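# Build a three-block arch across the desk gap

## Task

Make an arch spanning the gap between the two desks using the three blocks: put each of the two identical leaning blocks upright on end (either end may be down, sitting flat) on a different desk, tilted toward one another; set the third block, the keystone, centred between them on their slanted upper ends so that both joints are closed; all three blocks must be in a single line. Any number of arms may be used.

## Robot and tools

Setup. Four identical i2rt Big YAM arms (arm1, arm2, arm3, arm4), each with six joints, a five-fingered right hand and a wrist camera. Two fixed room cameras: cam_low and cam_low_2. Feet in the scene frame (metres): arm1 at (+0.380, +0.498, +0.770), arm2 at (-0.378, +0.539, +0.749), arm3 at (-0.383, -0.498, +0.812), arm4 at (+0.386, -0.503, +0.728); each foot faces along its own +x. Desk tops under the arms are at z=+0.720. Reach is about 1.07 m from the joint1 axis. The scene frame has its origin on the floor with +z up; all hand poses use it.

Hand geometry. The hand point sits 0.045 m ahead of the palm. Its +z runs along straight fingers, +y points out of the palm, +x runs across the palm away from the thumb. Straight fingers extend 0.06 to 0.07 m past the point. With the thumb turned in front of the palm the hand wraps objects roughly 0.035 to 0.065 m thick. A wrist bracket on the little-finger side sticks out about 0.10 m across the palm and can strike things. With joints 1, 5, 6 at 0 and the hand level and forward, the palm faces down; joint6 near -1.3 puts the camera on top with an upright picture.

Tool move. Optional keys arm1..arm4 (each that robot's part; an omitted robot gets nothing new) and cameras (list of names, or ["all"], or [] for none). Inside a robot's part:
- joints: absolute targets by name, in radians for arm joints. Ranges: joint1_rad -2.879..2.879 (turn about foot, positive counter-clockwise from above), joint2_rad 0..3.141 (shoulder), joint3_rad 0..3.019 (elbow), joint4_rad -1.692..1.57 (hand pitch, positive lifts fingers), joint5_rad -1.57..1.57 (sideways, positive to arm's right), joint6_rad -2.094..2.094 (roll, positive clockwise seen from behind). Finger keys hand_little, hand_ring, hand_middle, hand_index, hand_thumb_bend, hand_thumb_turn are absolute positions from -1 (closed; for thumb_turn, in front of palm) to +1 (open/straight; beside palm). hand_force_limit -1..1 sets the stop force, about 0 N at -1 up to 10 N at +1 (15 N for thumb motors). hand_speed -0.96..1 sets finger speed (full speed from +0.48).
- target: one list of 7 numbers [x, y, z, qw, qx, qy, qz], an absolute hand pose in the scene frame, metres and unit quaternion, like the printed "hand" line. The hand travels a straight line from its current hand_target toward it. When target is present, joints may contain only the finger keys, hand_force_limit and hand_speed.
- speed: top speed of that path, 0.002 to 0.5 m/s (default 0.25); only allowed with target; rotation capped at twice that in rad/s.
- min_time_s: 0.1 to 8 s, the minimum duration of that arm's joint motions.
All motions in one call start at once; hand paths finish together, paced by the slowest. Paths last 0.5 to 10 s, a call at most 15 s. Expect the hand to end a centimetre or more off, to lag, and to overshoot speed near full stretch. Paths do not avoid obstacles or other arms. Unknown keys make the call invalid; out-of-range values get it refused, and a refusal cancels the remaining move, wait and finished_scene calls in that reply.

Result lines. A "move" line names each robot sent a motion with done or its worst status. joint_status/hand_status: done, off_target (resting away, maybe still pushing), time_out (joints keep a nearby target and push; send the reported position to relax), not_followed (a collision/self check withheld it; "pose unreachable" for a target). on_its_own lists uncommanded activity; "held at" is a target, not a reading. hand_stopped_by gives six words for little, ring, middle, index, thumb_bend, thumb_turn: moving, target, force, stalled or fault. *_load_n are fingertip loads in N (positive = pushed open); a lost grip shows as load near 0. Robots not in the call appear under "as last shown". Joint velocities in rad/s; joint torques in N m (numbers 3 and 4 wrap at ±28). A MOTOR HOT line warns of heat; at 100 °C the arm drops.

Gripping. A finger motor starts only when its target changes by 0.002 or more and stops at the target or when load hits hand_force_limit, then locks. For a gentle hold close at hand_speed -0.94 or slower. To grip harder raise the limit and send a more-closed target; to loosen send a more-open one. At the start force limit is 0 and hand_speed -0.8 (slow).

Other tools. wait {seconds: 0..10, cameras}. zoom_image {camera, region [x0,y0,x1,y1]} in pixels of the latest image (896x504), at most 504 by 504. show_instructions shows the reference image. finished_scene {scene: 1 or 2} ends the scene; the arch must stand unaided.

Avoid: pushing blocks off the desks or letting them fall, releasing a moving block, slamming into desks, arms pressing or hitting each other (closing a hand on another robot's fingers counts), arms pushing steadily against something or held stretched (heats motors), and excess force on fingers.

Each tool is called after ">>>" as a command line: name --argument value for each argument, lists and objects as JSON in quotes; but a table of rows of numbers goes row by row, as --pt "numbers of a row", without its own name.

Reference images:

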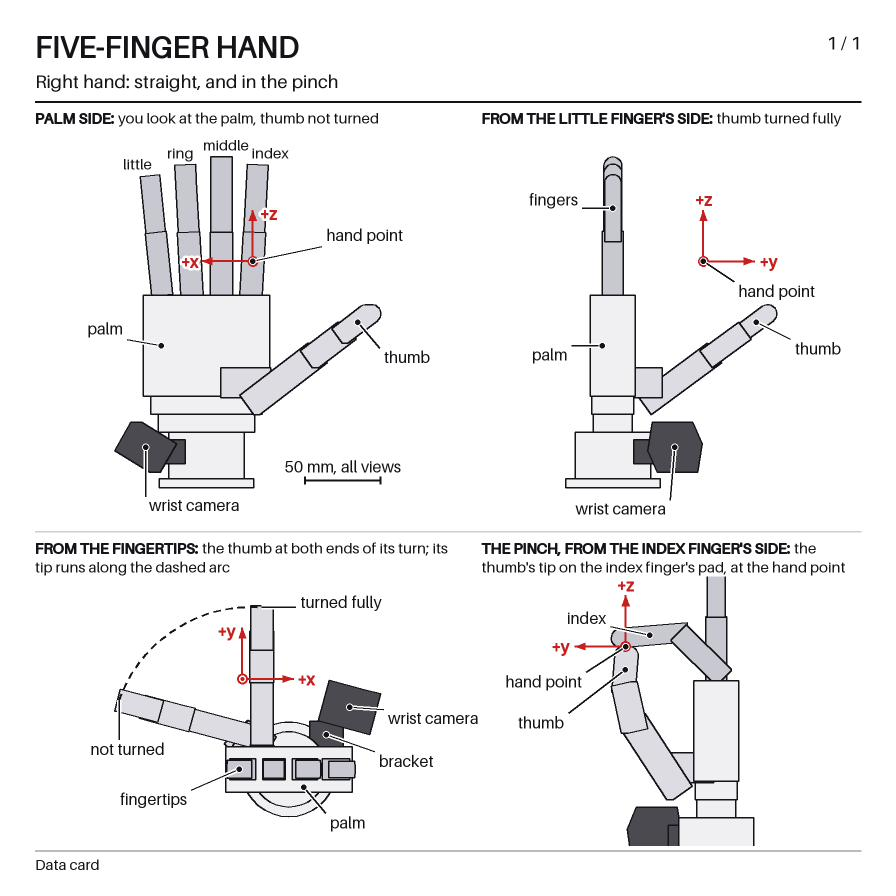

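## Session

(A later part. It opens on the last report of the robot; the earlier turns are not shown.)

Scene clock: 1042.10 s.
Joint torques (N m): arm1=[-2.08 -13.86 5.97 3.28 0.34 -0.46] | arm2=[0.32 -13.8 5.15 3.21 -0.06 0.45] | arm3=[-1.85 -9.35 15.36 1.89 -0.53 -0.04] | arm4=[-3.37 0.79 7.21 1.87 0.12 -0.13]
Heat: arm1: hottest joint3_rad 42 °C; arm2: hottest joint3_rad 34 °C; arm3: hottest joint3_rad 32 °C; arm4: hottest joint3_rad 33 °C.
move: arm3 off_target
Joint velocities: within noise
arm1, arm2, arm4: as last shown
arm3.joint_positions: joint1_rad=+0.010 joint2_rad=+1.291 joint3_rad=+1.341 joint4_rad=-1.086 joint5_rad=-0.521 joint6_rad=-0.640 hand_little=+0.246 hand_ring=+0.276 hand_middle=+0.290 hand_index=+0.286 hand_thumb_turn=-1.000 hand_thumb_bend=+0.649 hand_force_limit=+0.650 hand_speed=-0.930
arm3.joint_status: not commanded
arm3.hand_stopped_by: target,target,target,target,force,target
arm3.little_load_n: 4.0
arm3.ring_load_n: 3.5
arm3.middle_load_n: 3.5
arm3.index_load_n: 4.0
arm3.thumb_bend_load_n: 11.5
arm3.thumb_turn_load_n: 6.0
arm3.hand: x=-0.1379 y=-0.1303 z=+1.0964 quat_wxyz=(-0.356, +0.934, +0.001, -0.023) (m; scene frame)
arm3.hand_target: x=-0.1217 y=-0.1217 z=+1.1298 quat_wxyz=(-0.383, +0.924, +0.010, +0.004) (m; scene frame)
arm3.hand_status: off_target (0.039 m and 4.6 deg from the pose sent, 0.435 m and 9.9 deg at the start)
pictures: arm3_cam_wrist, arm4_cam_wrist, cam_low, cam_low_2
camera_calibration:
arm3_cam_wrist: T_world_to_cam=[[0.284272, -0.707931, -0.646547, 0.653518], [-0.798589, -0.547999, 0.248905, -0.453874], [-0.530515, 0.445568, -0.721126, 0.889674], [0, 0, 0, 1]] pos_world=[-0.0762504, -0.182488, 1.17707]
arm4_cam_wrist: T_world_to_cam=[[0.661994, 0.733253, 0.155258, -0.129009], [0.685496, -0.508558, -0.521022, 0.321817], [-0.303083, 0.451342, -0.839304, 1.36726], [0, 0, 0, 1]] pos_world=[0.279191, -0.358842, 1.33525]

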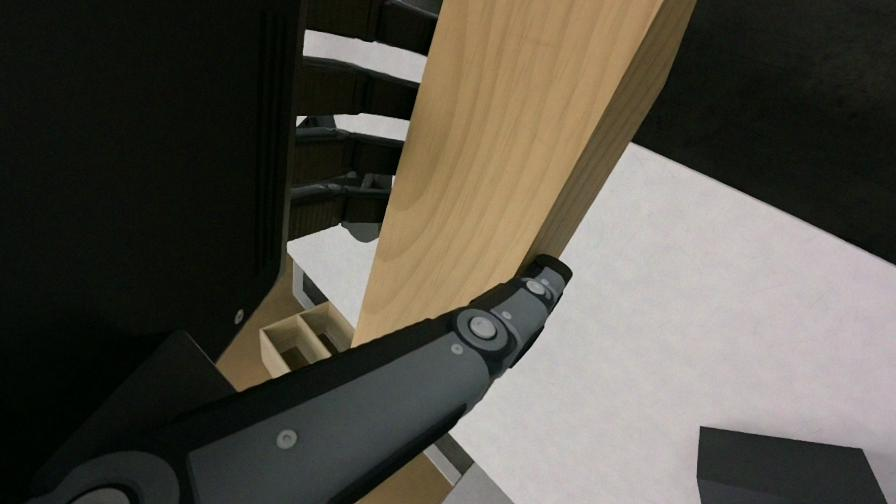

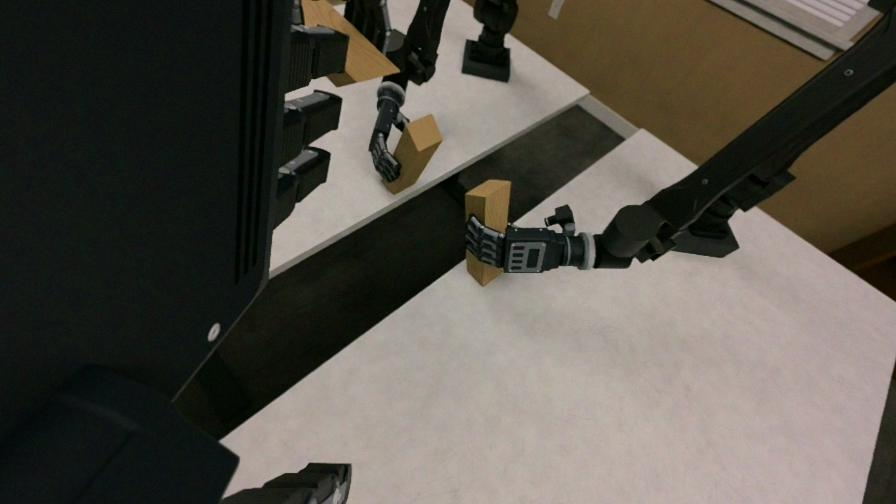

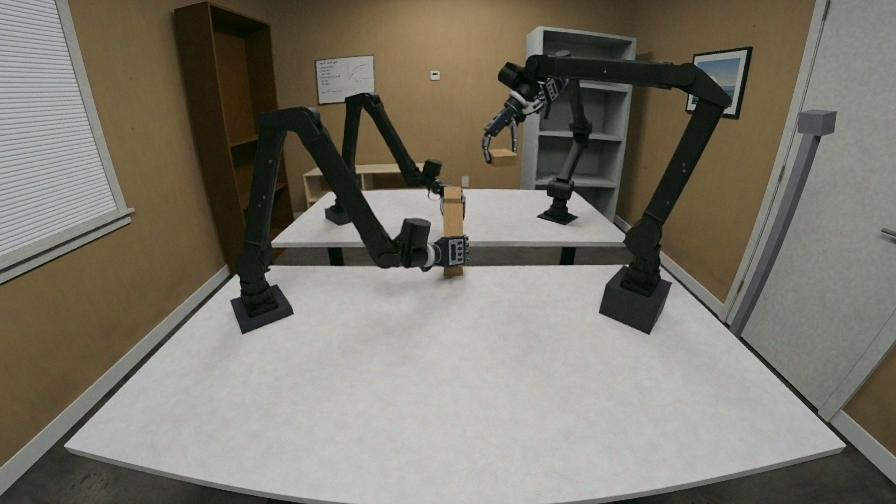

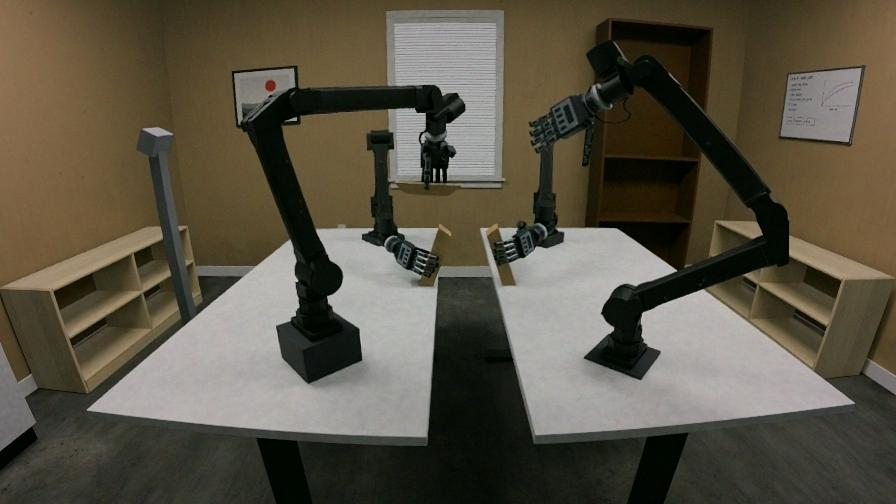

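>>> move --arm3 '{"target": [-0.005, 0.018, 1.066, 0.4086, -0.912, -0.0185, -0.0308], "speed": 0.1}' --cameras '["arm3_cam_wrist", "arm4_cam_wrist", "cam_low", "cam_low_2"]'

>>> zoom_image --camera "arm4_cam_wrist" --region '[360, 20, 560, 300]'

>>> zoom_image --camera "cam_low_2" --region '[390, 150, 550, 300]'

>>> zoom_image --camera "cam_low" --region '[400, 120, 540, 290]'

Scene clock: 1055.23 s.
Joint torques (N m): arm1=[-1.9 -14.04 5.96 3.37 0.33 -0.47] | arm2=[0.38 -13.86 5.14 3.19 -0.07 0.45] | arm3=[0.09 -15.68 15.53 2.54 -0.24 0.27] | arm4=[-3.49 0.85 7.19 1.87 0.12 -0.12]
Heat: arm1: hottest joint3_rad 42 °C; arm2: hottest joint3_rad 34 °C; arm3: hottest joint3_rad 34 °C; arm4: hottest joint3_rad 33 °C.
move: arm3 off_target
Joint velocities: within noise
arm1, arm2, arm4: as last shown
arm2.little_load_n: 3.5
arm2.thumb_bend_load_n: 10.0
arm3.joint_positions: joint1_rad=+0.012 joint2_rad=+1.700 joint3_rad=+1.602 joint4_rad=-0.855 joint5_rad=-0.509 joint6_rad=-0.631 hand_little=+0.246 hand_ring=+0.276 hand_middle=+0.290 hand_index=+0.286 hand_thumb_turn=-1.000 hand_thumb_bend=+0.649 hand_force_limit=+0.650 hand_speed=-0.930
arm3.joint_status: not commanded
arm3.hand_stopped_by: target,target,target,target,force,target
arm3.little_load_n: 4.0
arm3.ring_load_n: 4.0
arm3.middle_load_n: 4.0
arm3.index_load_n: 4.5
arm3.thumb_bend_load_n: 11.5
arm3.thumb_turn_load_n: 6.0
arm3.hand: x=-0.0145 y=-0.0071 z=+1.0296 quat_wxyz=(-0.380, +0.925, +0.006, +0.007) (m; scene frame)
arm3.hand_target: x=-0.0072 y=+0.0156 z=+1.0666 quat_wxyz=(-0.409, +0.912, +0.019, +0.031) (m; scene frame)
arm3.hand_status: off_target (0.045 m and 4.7 deg from the pose sent, 0.201 m and 9.2 deg at the start)
pictures: arm3_cam_wrist, arm4_cam_wrist, cam_low, cam_low_2
camera_calibration:
arm3_cam_wrist: T_world_to_cam=[[0.314729, -0.677801, -0.664478, 0.681564], [-0.817827, -0.548966, 0.172611, -0.192883], [-0.481772, 0.489103, -0.7271, 0.859206], [0, 0, 0, 1]] pos_world=[0.0416891, -0.0641611, 1.11091]
arm4_cam_wrist: T_world_to_cam=[[0.661994, 0.733253, 0.155258, -0.129009], [0.685496, -0.508558, -0.521022, 0.321817], [-0.303083, 0.451342, -0.839304, 1.36726], [0, 0, 0, 1]] pos_world=[0.279191, -0.358842, 1.33525]

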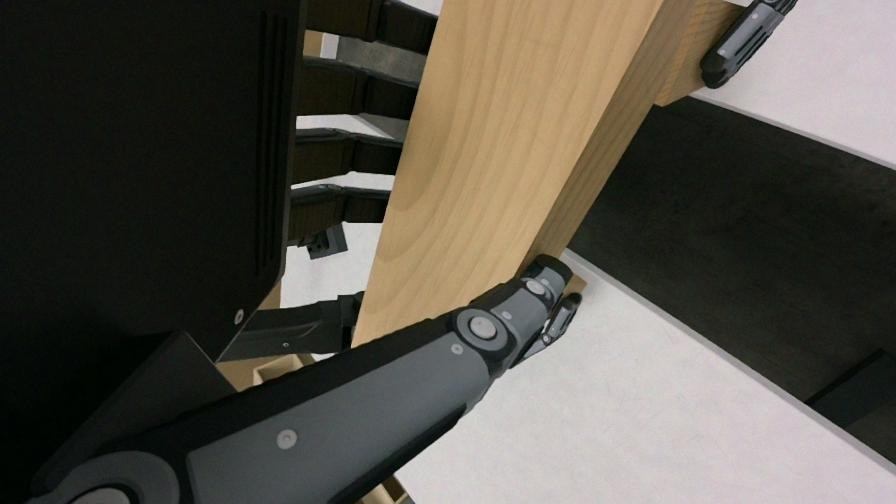

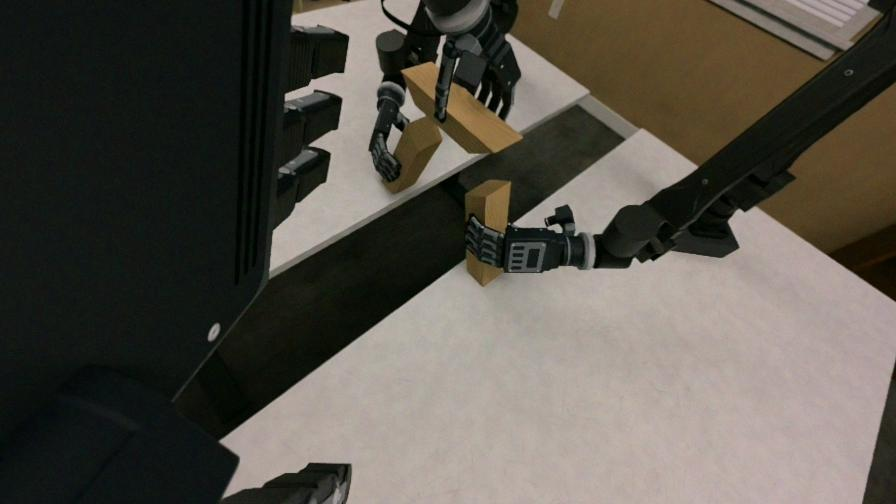

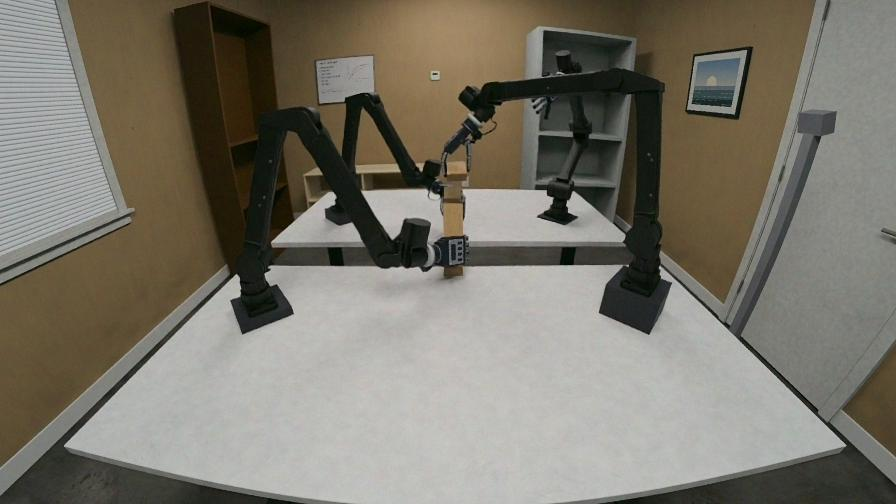

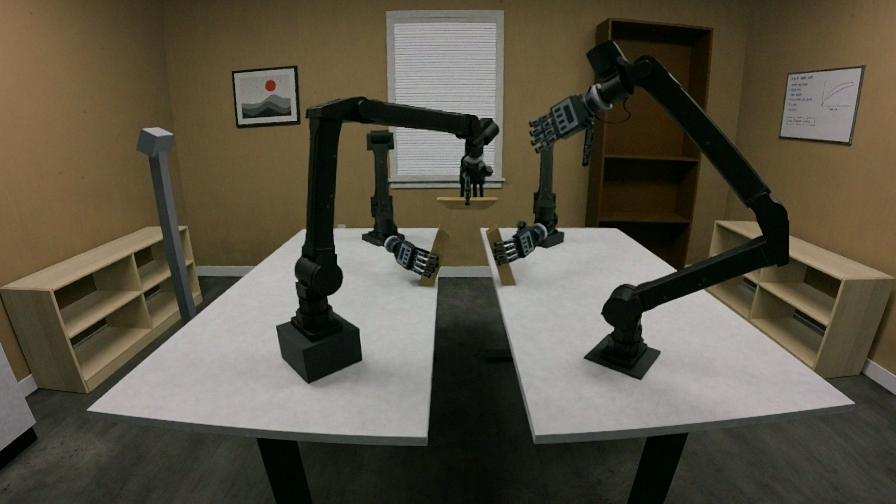

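Scaled by 1.800 from the camera's 896x504 image, which has a finer 1280x720 frame.

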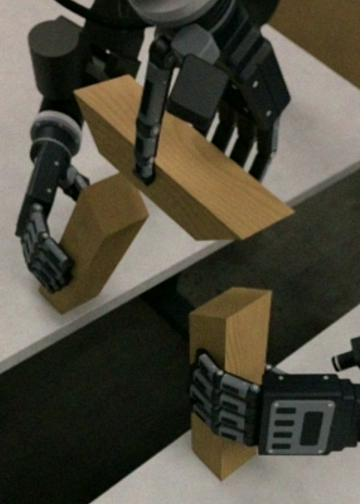

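Scaled by 3.150 from the camera's 896x504 image, which has a finer 1280x720 frame.

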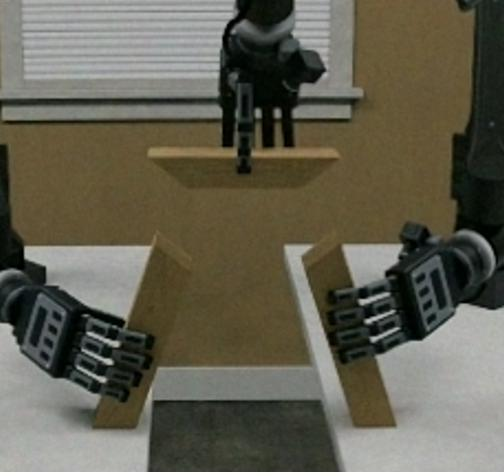

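Scaled by 2.965 from the camera's 896x504 image, which has a finer 1280x720 frame.

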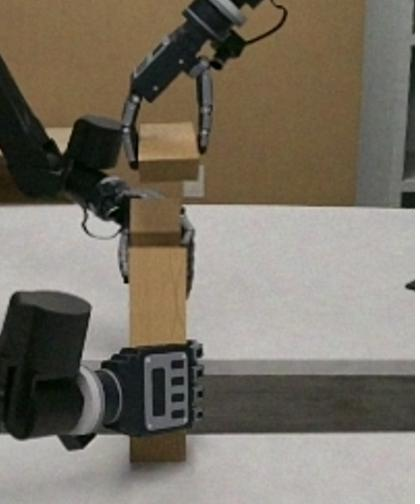

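>>> zoom_image --camera "cam_low" --region '[430, 155, 480, 215]'

>>> zoom_image --camera "arm4_cam_wrist" --region '[390, 50, 530, 190]'

>>> zoom_image --camera "cam_low_2" --region '[430, 190, 510, 250]'

Scaled by 8.400 from the camera's 896x504 image, which has a finer 1280x720 frame.

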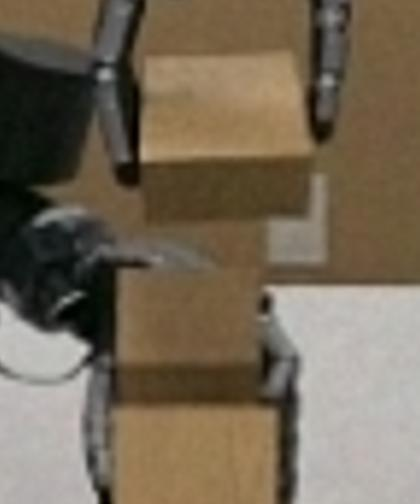

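Scaled by 3.600 from the camera's 896x504 image, which has a finer 1280x720 frame.

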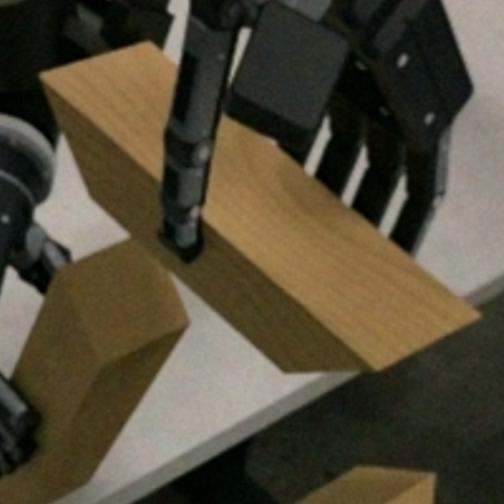

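Scaled by 6.300 from the camera's 896x504 image, which has a finer 1280x720 frame.

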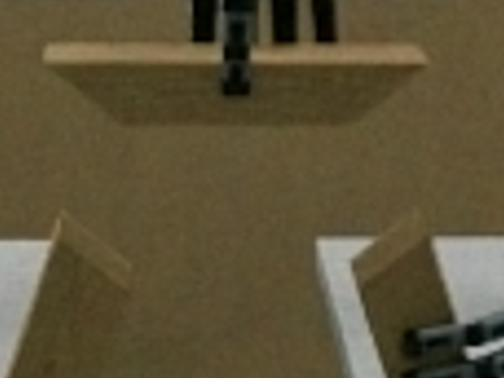

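>>> move --arm3 '{"target": [0.001, 0.0287, 0.998, 0.4086, -0.912, -0.0185, -0.0308], "speed": 0.06}' --cameras '["arm3_cam_wrist", "arm4_cam_wrist", "cam_low", "cam_low_2"]'

>>> zoom_image --camera "cam_low" --region '[425, 160, 485, 230]'

>>> zoom_image --camera "cam_low_2" --region '[430, 200, 510, 260]'

>>> zoom_image --camera "arm4_cam_wrist" --region '[390, 60, 540, 230]'

Scene clock: 1089.83 s.
Joint torques (N m): arm1=[-2.08 -13.92 5.94 3.33 0.34 -0.44] | arm2=[0.44 -13.8 5.15 3.18 -0.07 0.45] | arm3=[0.44 -17.85 9.68 2.78 -0.22 0.21] | arm4=[-3.31 0.85 7.2 1.85 0.12 -0.13]
Heat: arm1: hottest joint3_rad 42 °C; arm2: hottest joint3_rad 34 °C; arm3: hottest joint3_rad 41 °C; arm4: hottest joint3_rad 33 °C.
move: arm3 off_target
Joint velocities: within noise
arm1.joint_positions: joint1_rad=+0.582 joint2_rad=+1.758 joint3_rad=+0.714 joint4_rad=+0.823 joint5_rad=+0.554 joint6_rad=-1.233 hand_little=+0.246 hand_ring=+0.276 hand_middle=+0.291 hand_index=+0.287 hand_thumb_turn=-1.000 hand_thumb_bend=+0.626 hand_force_limit=+0.750 hand_speed=-0.940
arm1.joint_status: not commanded
arm1.hand_stopped_by: target,target,target,target,force,target
arm1.little_load_n: 1.5
arm1.ring_load_n: 2.5
arm1.middle_load_n: 4.5
arm1.index_load_n: 5.0
arm1.thumb_bend_load_n: 11.0
arm1.thumb_turn_load_n: 2.0
arm1.hand: x=+0.1211 y=-0.0075 z=+0.8308 quat_wxyz=(+0.556, +0.215, -0.742, +0.307) (m; scene frame)
arm1.hand_target: x=+0.1119 y=-0.0117 z=+0.8459 quat_wxyz=(+0.572, +0.207, -0.729, +0.312) (m; scene frame)
arm1.hand_status: not commanded
arm2.joint_positions: joint1_rad=-0.527 joint2_rad=+1.905 joint3_rad=+0.772 joint4_rad=+0.915 joint5_rad=-0.489 joint6_rad=+1.199 hand_little=+0.247 hand_ring=+0.276 hand_middle=+0.299 hand_index=+0.288 hand_thumb_turn=-1.000 hand_thumb_bend=+0.621 hand_force_limit=+0.750 hand_speed=-0.940
arm2.joint_status: not commanded
arm2.hand_stopped_by: target,target,force,force,force,target
arm2.little_load_n: 4.0
arm2.ring_load_n: 2.0
arm2.middle_load_n: 0.0
arm2.index_load_n: 6.0
arm2.thumb_bend_load_n: 10.5
arm2.thumb_turn_load_n: 2.5
arm2.hand: x=-0.1099 y=-0.0006 z=+0.8221 quat_wxyz=(-0.534, -0.229, -0.741, +0.336) (m; scene frame)
arm2.hand_target: x=-0.1052 y=-0.0055 z=+0.8381 quat_wxyz=(-0.553, -0.229, -0.725, +0.342) (m; scene frame)
arm2.hand_status: not commanded
arm3.joint_positions: joint1_rad=+0.017 joint2_rad=+1.761 joint3_rad=+1.570 joint4_rad=-0.697 joint5_rad=-0.505 joint6_rad=-0.626 hand_little=+0.246 hand_ring=+0.276 hand_middle=+0.290 hand_index=+0.286 hand_thumb_turn=-1.000 hand_thumb_bend=+0.649 hand_force_limit=+0.650 hand_speed=-0.930
arm3.joint_status: not commanded
arm3.hand_stopped_by: target,target,target,target,force,target
arm3.little_load_n: 3.5
arm3.ring_load_n: 3.5
arm3.middle_load_n: 3.5
arm3.index_load_n: 4.5
arm3.thumb_bend_load_n: 11.5
arm3.thumb_turn_load_n: 6.0
arm3.hand: x=+0.0060 y=+0.0178 z=+0.9926 quat_wxyz=(-0.400, +0.916, +0.014, +0.028) (m; scene frame)
arm3.hand_target: x=+0.0008 y=+0.0284 z=+0.9981 quat_wxyz=(-0.409, +0.912, +0.019, +0.031) (m; scene frame)
arm3.hand_status: off_target (0.013 m and 1.2 deg from the pose sent, 0.050 m and 4.7 deg at the start)
arm4: as last shown
pictures: arm3_cam_wrist, arm4_cam_wrist, cam_low, cam_low_2
camera_calibration:
arm3_cam_wrist: T_world_to_cam=[[0.344166, -0.648642, -0.678833, 0.681033], [-0.824448, -0.554731, 0.112067, -0.0958734], [-0.44926, 0.521093, -0.725691, 0.827889], [0, 0, 0, 1]] pos_world=[0.0585065, -0.0428444, 1.07384]
arm4_cam_wrist: T_world_to_cam=[[0.661994, 0.733253, 0.155258, -0.129009], [0.685496, -0.508558, -0.521022, 0.321817], [-0.303083, 0.451342, -0.839304, 1.36726], [0, 0, 0, 1]] pos_world=[0.279191, -0.358842, 1.33525]

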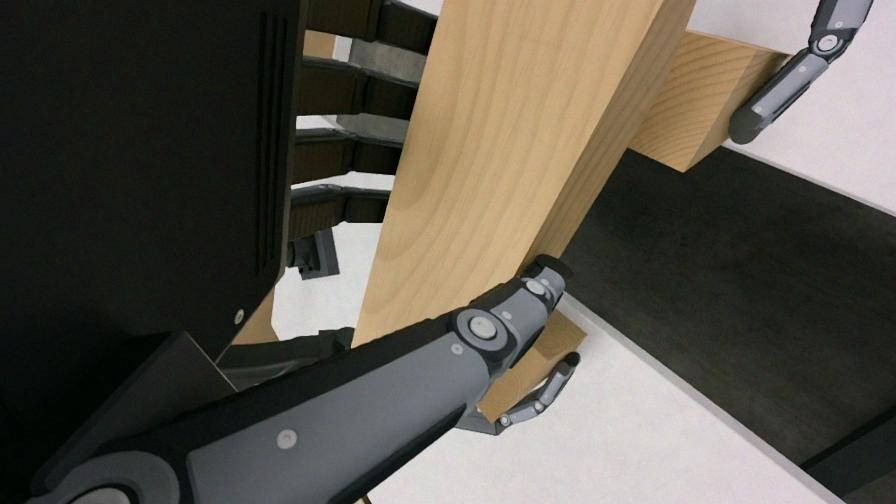

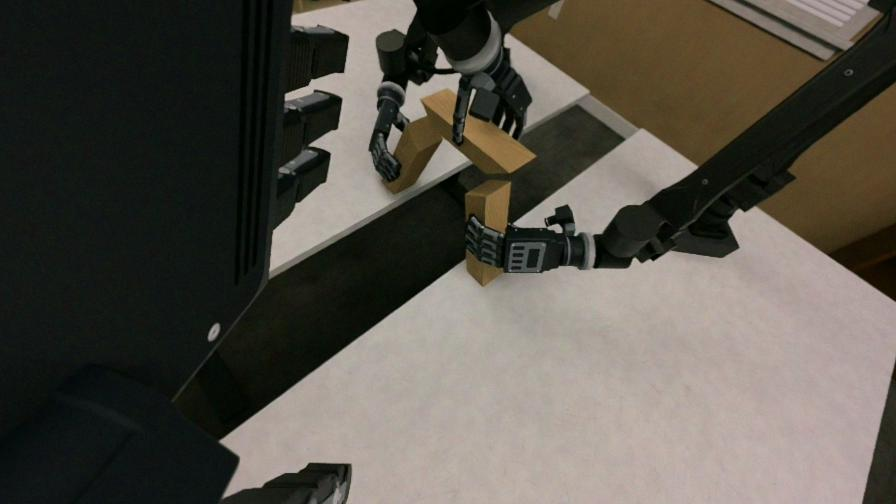

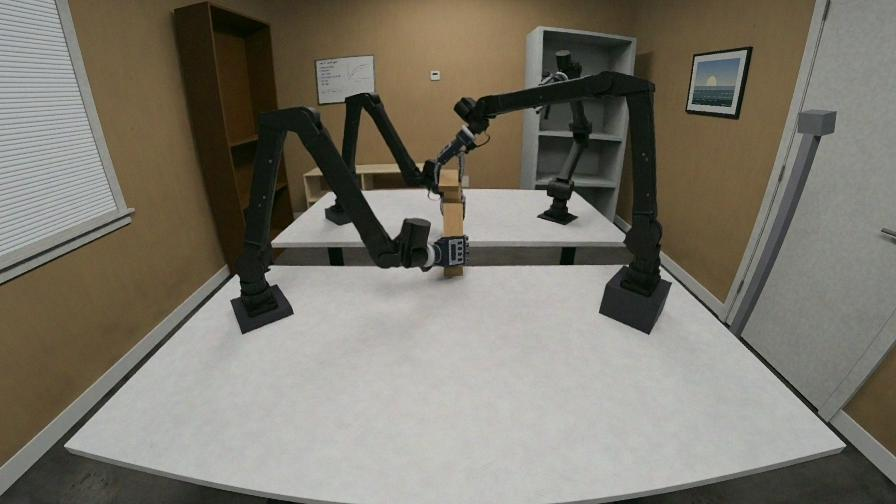

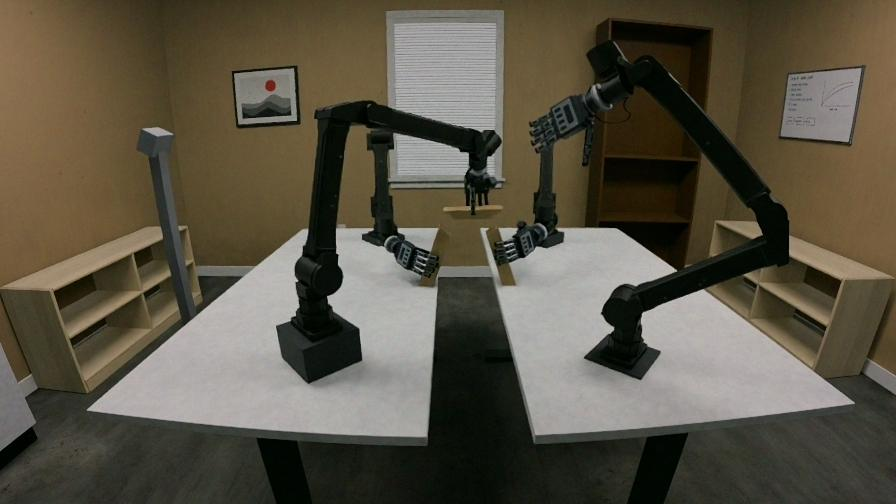

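Scaled by 7.200 from the camera's 896x504 image, which has a finer 1280x720 frame.

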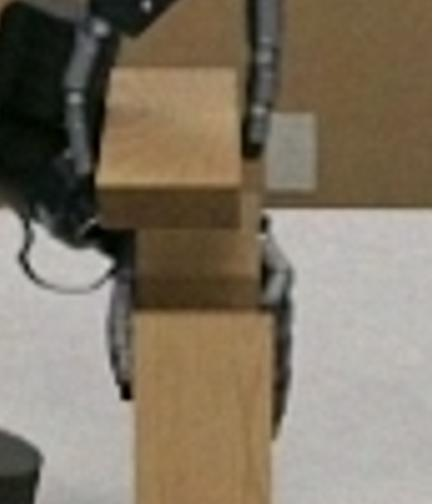

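Scaled by 6.300 from the camera's 896x504 image, which has a finer 1280x720 frame.

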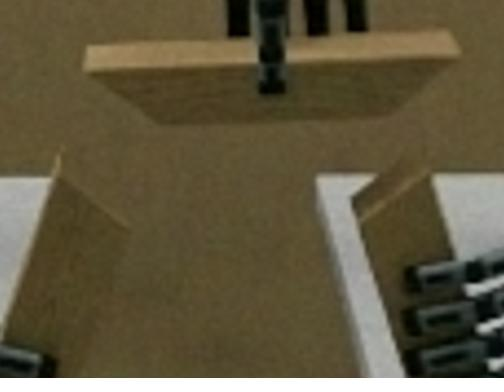

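Scaled by 2.965 from the camera's 896x504 image, which has a finer 1280x720 frame.

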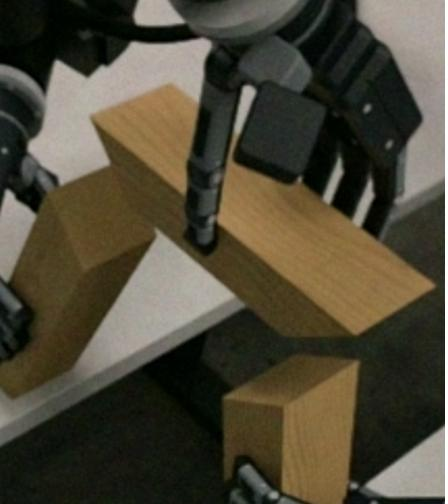

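>>> move --arm3 '{"target": [-0.013, 0.012, 0.965, 0.390, -0.9208, -0.013, -0.008], "speed": 0.05}' --cameras '["arm3_cam_wrist", "arm4_cam_wrist", "cam_low", "cam_low_2"]'

>>> zoom_image --camera "cam_low" --region '[425, 160, 485, 230]'

>>> zoom_image --camera "cam_low_2" --region '[430, 200, 510, 260]'

>>> zoom_image --camera "arm4_cam_wrist" --region '[390, 60, 540, 230]'

Scene clock: 1105.43 s.
Joint torques (N m): arm1=[-1.9 -14.04 5.98 3.25 0.34 -0.44] | arm2=[0.32 -13.74 5.19 3.19 -0.06 0.45] | arm3=[0.32 -16.85 9.25 2.73 -0.47 0.12] | arm4=[-3.37 0.91 7.21 1.88 0.13 -0.11]
Heat: arm1: hottest joint3_rad 42 °C; arm2: hottest joint3_rad 34 °C; arm3: hottest joint3_rad 39 °C; arm4: hottest joint3_rad 33 °C.
move: arm3 done
Joint velocities: within noise
arm1, arm2, arm4: as last shown
arm1.thumb_turn_load_n: 2.5
arm2.thumb_turn_load_n: 3.0
arm3.joint_positions: joint1_rad=+0.017 joint2_rad=+1.761 joint3_rad=+1.499 joint4_rad=-0.689 joint5_rad=-0.509 joint6_rad=-0.626 hand_little=+0.246 hand_ring=+0.276 hand_middle=+0.290 hand_index=+0.286 hand_thumb_turn=-1.000 hand_thumb_bend=+0.649 hand_force_limit=+0.650 hand_speed=-0.930
arm3.joint_status: not commanded
arm3.hand_stopped_by: target,target,target,target,force,target
arm3.little_load_n: 3.5
arm3.ring_load_n: 4.0
arm3.middle_load_n: 3.5
arm3.index_load_n: 4.5
arm3.thumb_bend_load_n: 11.5
arm3.thumb_turn_load_n: 6.0
arm3.hand: x=-0.0094 y=+0.0033 z=+0.9606 quat_wxyz=(-0.381, +0.925, +0.007, +0.006) (m; scene frame)
arm3.hand_target: x=-0.0130 y=+0.0118 z=+0.9652 quat_wxyz=(-0.390, +0.921, +0.013, +0.008) (m; scene frame)
arm3.hand_status: done (0.010 m and 1.4 deg from the pose sent, 0.034 m and 2.6 deg at the start)
pictures: arm3_cam_wrist, arm4_cam_wrist, cam_low, cam_low_2
camera_calibration:
arm3_cam_wrist: T_world_to_cam=[[0.314982, -0.676038, -0.666153, 0.64286], [-0.816442, -0.550895, 0.173026, -0.171515], [-0.483952, 0.489375, -0.725467, 0.804846], [0, 0, 0, 1]] pos_world=[0.046986, -0.0537612, 1.04181]
arm4_cam_wrist: T_world_to_cam=[[0.661994, 0.733253, 0.155258, -0.129009], [0.685496, -0.508558, -0.521022, 0.321817], [-0.303083, 0.451342, -0.839304, 1.36726], [0, 0, 0, 1]] pos_world=[0.279191, -0.358842, 1.33525]

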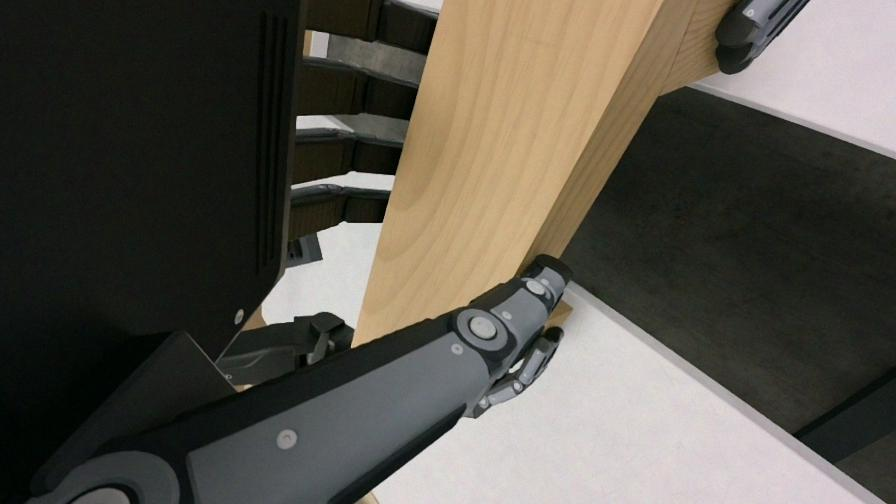

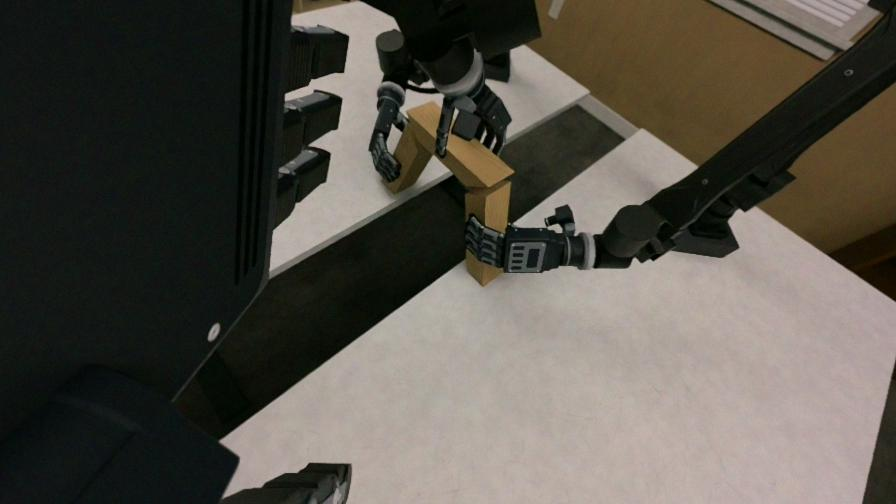

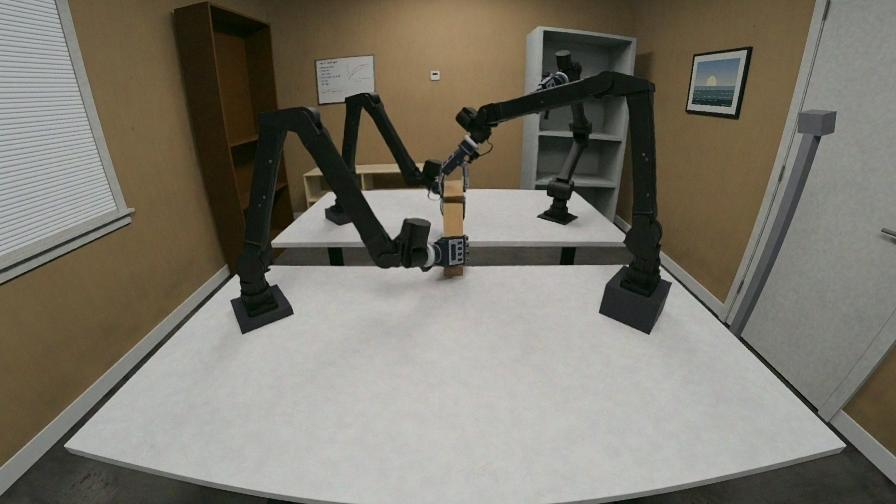

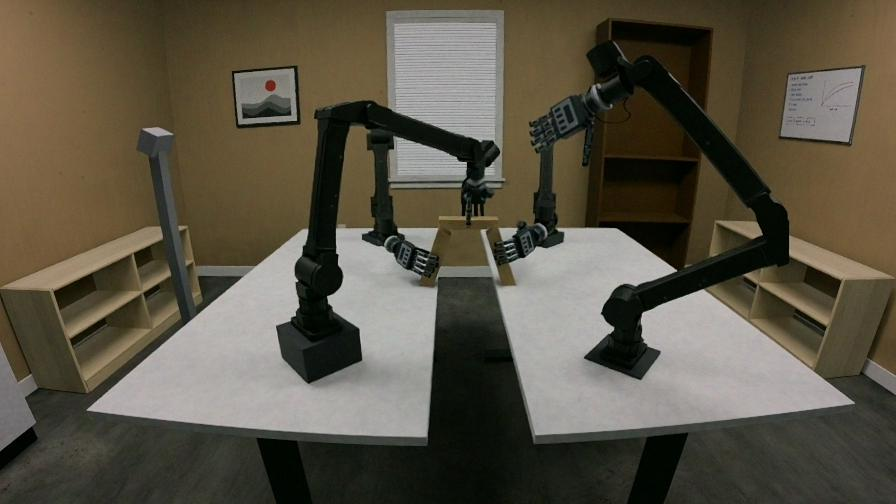

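Scaled by 7.200 from the camera's 896x504 image, which has a finer 1280x720 frame.

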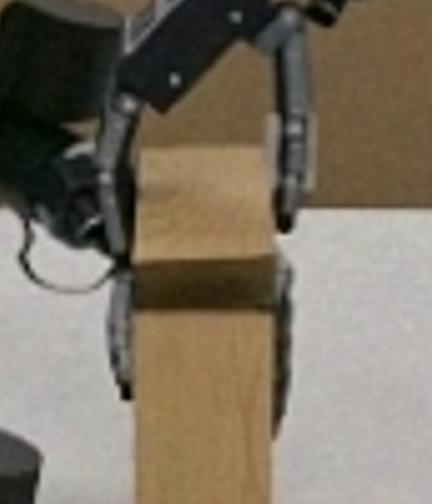

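Scaled by 6.300 from the camera's 896x504 image, which has a finer 1280x720 frame.

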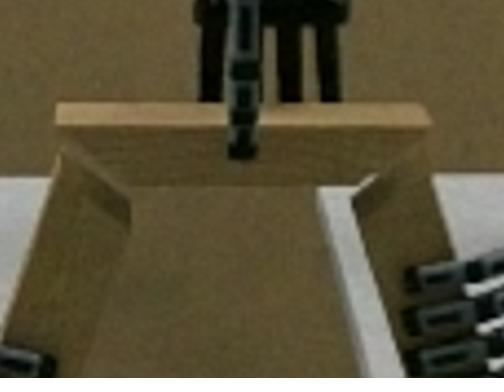

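Scaled by 2.965 from the camera's 896x504 image, which has a finer 1280x720 frame.

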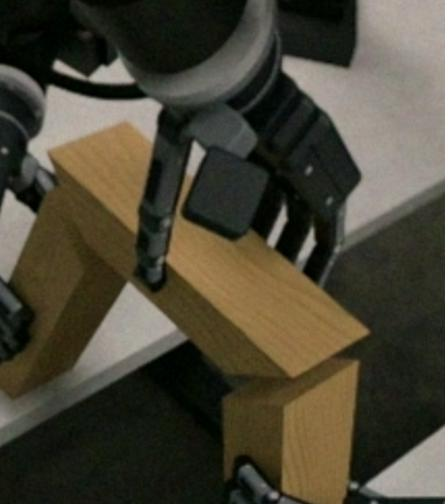

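>>> move --arm3 '{"target": [-0.013, 0.0135, 0.948, 0.390, -0.9208, -0.013, -0.008], "speed": 0.03}' --cameras '["arm4_cam_wrist", "cam_low", "cam_low_2"]'

>>> zoom_image --camera "cam_low_2" --region '[430, 200, 510, 260]'

>>> zoom_image --camera "cam_low" --region '[425, 160, 485, 230]'

Scene clock: 1112.80 s.
Joint torques (N m): arm1=[-2.26 -13.68 5.89 3.26 0.34 -0.45] | arm2=[0.32 -13.8 5.19 3.22 -0.06 0.45] | arm3=[-0.44 -16.44 9.28 2.71 -0.42 0.14] | arm4=[-3.37 0.79 7.19 1.87 0.12 -0.12]
Heat: arm1: hottest joint3_rad 42 °C; arm2: hottest joint3_rad 34 °C; arm3: hottest joint3_rad 38 °C; arm4: hottest joint3_rad 33 °C.
move: arm3 off_target
Joint velocities: within noise
arm1, arm2, arm4: as last shown
arm1.little_load_n: 2.0
arm1.index_load_n: 5.5
arm1.thumb_turn_load_n: 2.0
arm3.joint_positions: joint1_rad=+0.017 joint2_rad=+1.772 joint3_rad=+1.473 joint4_rad=-0.648 joint5_rad=-0.509 joint6_rad=-0.626 hand_little=+0.246 hand_ring=+0.276 hand_middle=+0.290 hand_index=+0.286 hand_thumb_turn=-1.000 hand_thumb_bend=+0.649 hand_force_limit=+0.650 hand_speed=-0.930
arm3.joint_status: not commanded
arm3.hand_stopped_by: target,target,target,target,force,target
arm3.little_load_n: 3.5
arm3.ring_load_n: 3.5
arm3.middle_load_n: 3.5
arm3.index_load_n: 4.0
arm3.thumb_bend_load_n: 11.5
arm3.thumb_turn_load_n: 6.0
arm3.hand: x=-0.0088 y=+0.0040 z=+0.9459 quat_wxyz=(-0.382, +0.924, +0.007, +0.008) (m; scene frame)
arm3.hand_target: x=-0.0131 y=+0.0132 z=+0.9480 quat_wxyz=(-0.390, +0.921, +0.013, +0.008) (m; scene frame)
arm3.hand_status: off_target (0.011 m and 1.2 deg from the pose sent, 0.016 m and 1.4 deg at the start)
pictures: arm4_cam_wrist, cam_low, cam_low_2
camera_calibration:
arm4_cam_wrist: T_world_to_cam=[[0.661994, 0.733253, 0.155258, -0.129009], [0.685496, -0.508558, -0.521022, 0.321817], [-0.303083, 0.451342, -0.839304, 1.36726], [0, 0, 0, 1]] pos_world=[0.279191, -0.358842, 1.33525]

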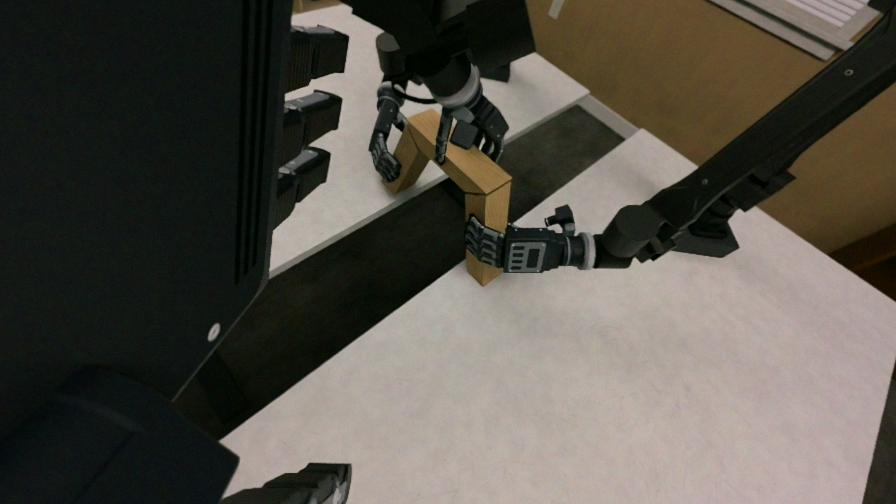

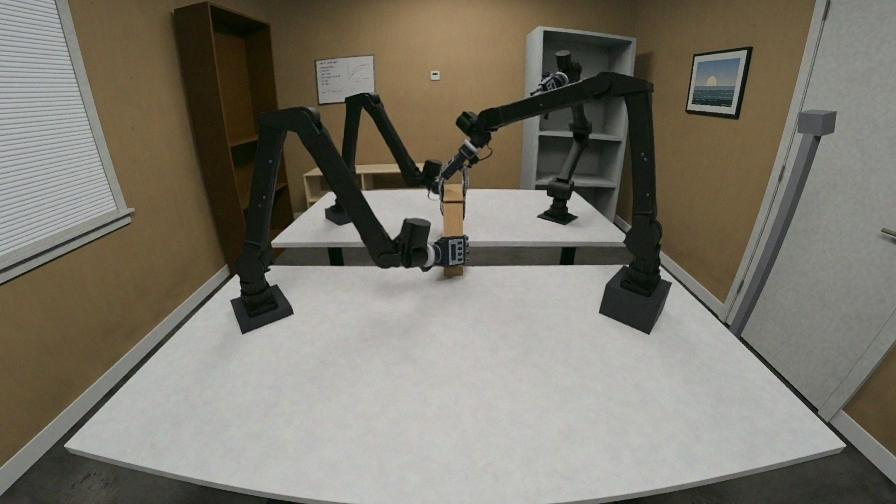

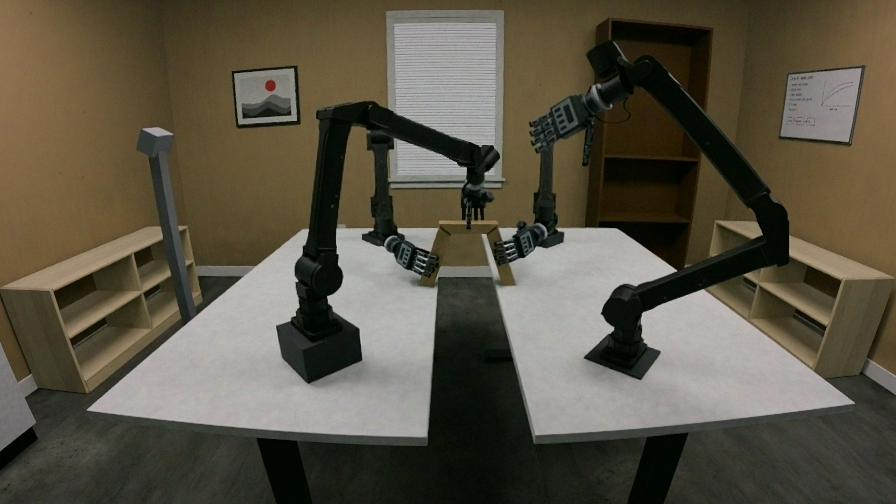

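Scaled by 6.300 from the camera's 896x504 image, which has a finer 1280x720 frame.

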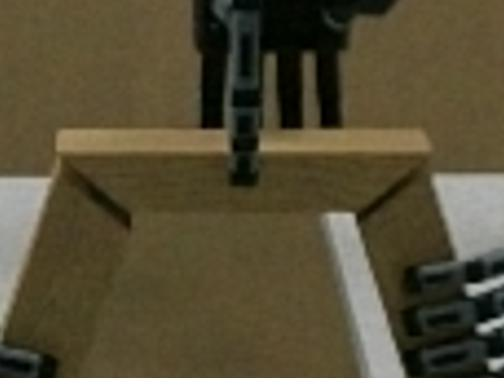

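Scaled by 7.200 from the camera's 896x504 image, which has a finer 1280x720 frame.

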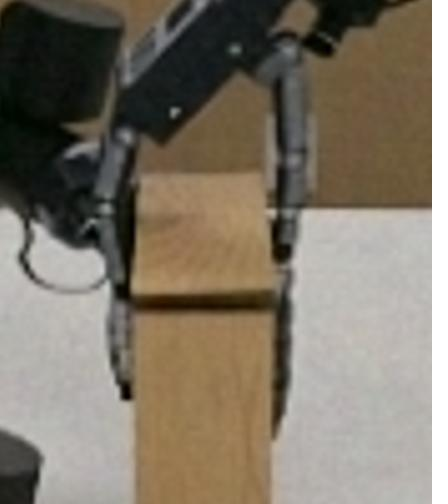

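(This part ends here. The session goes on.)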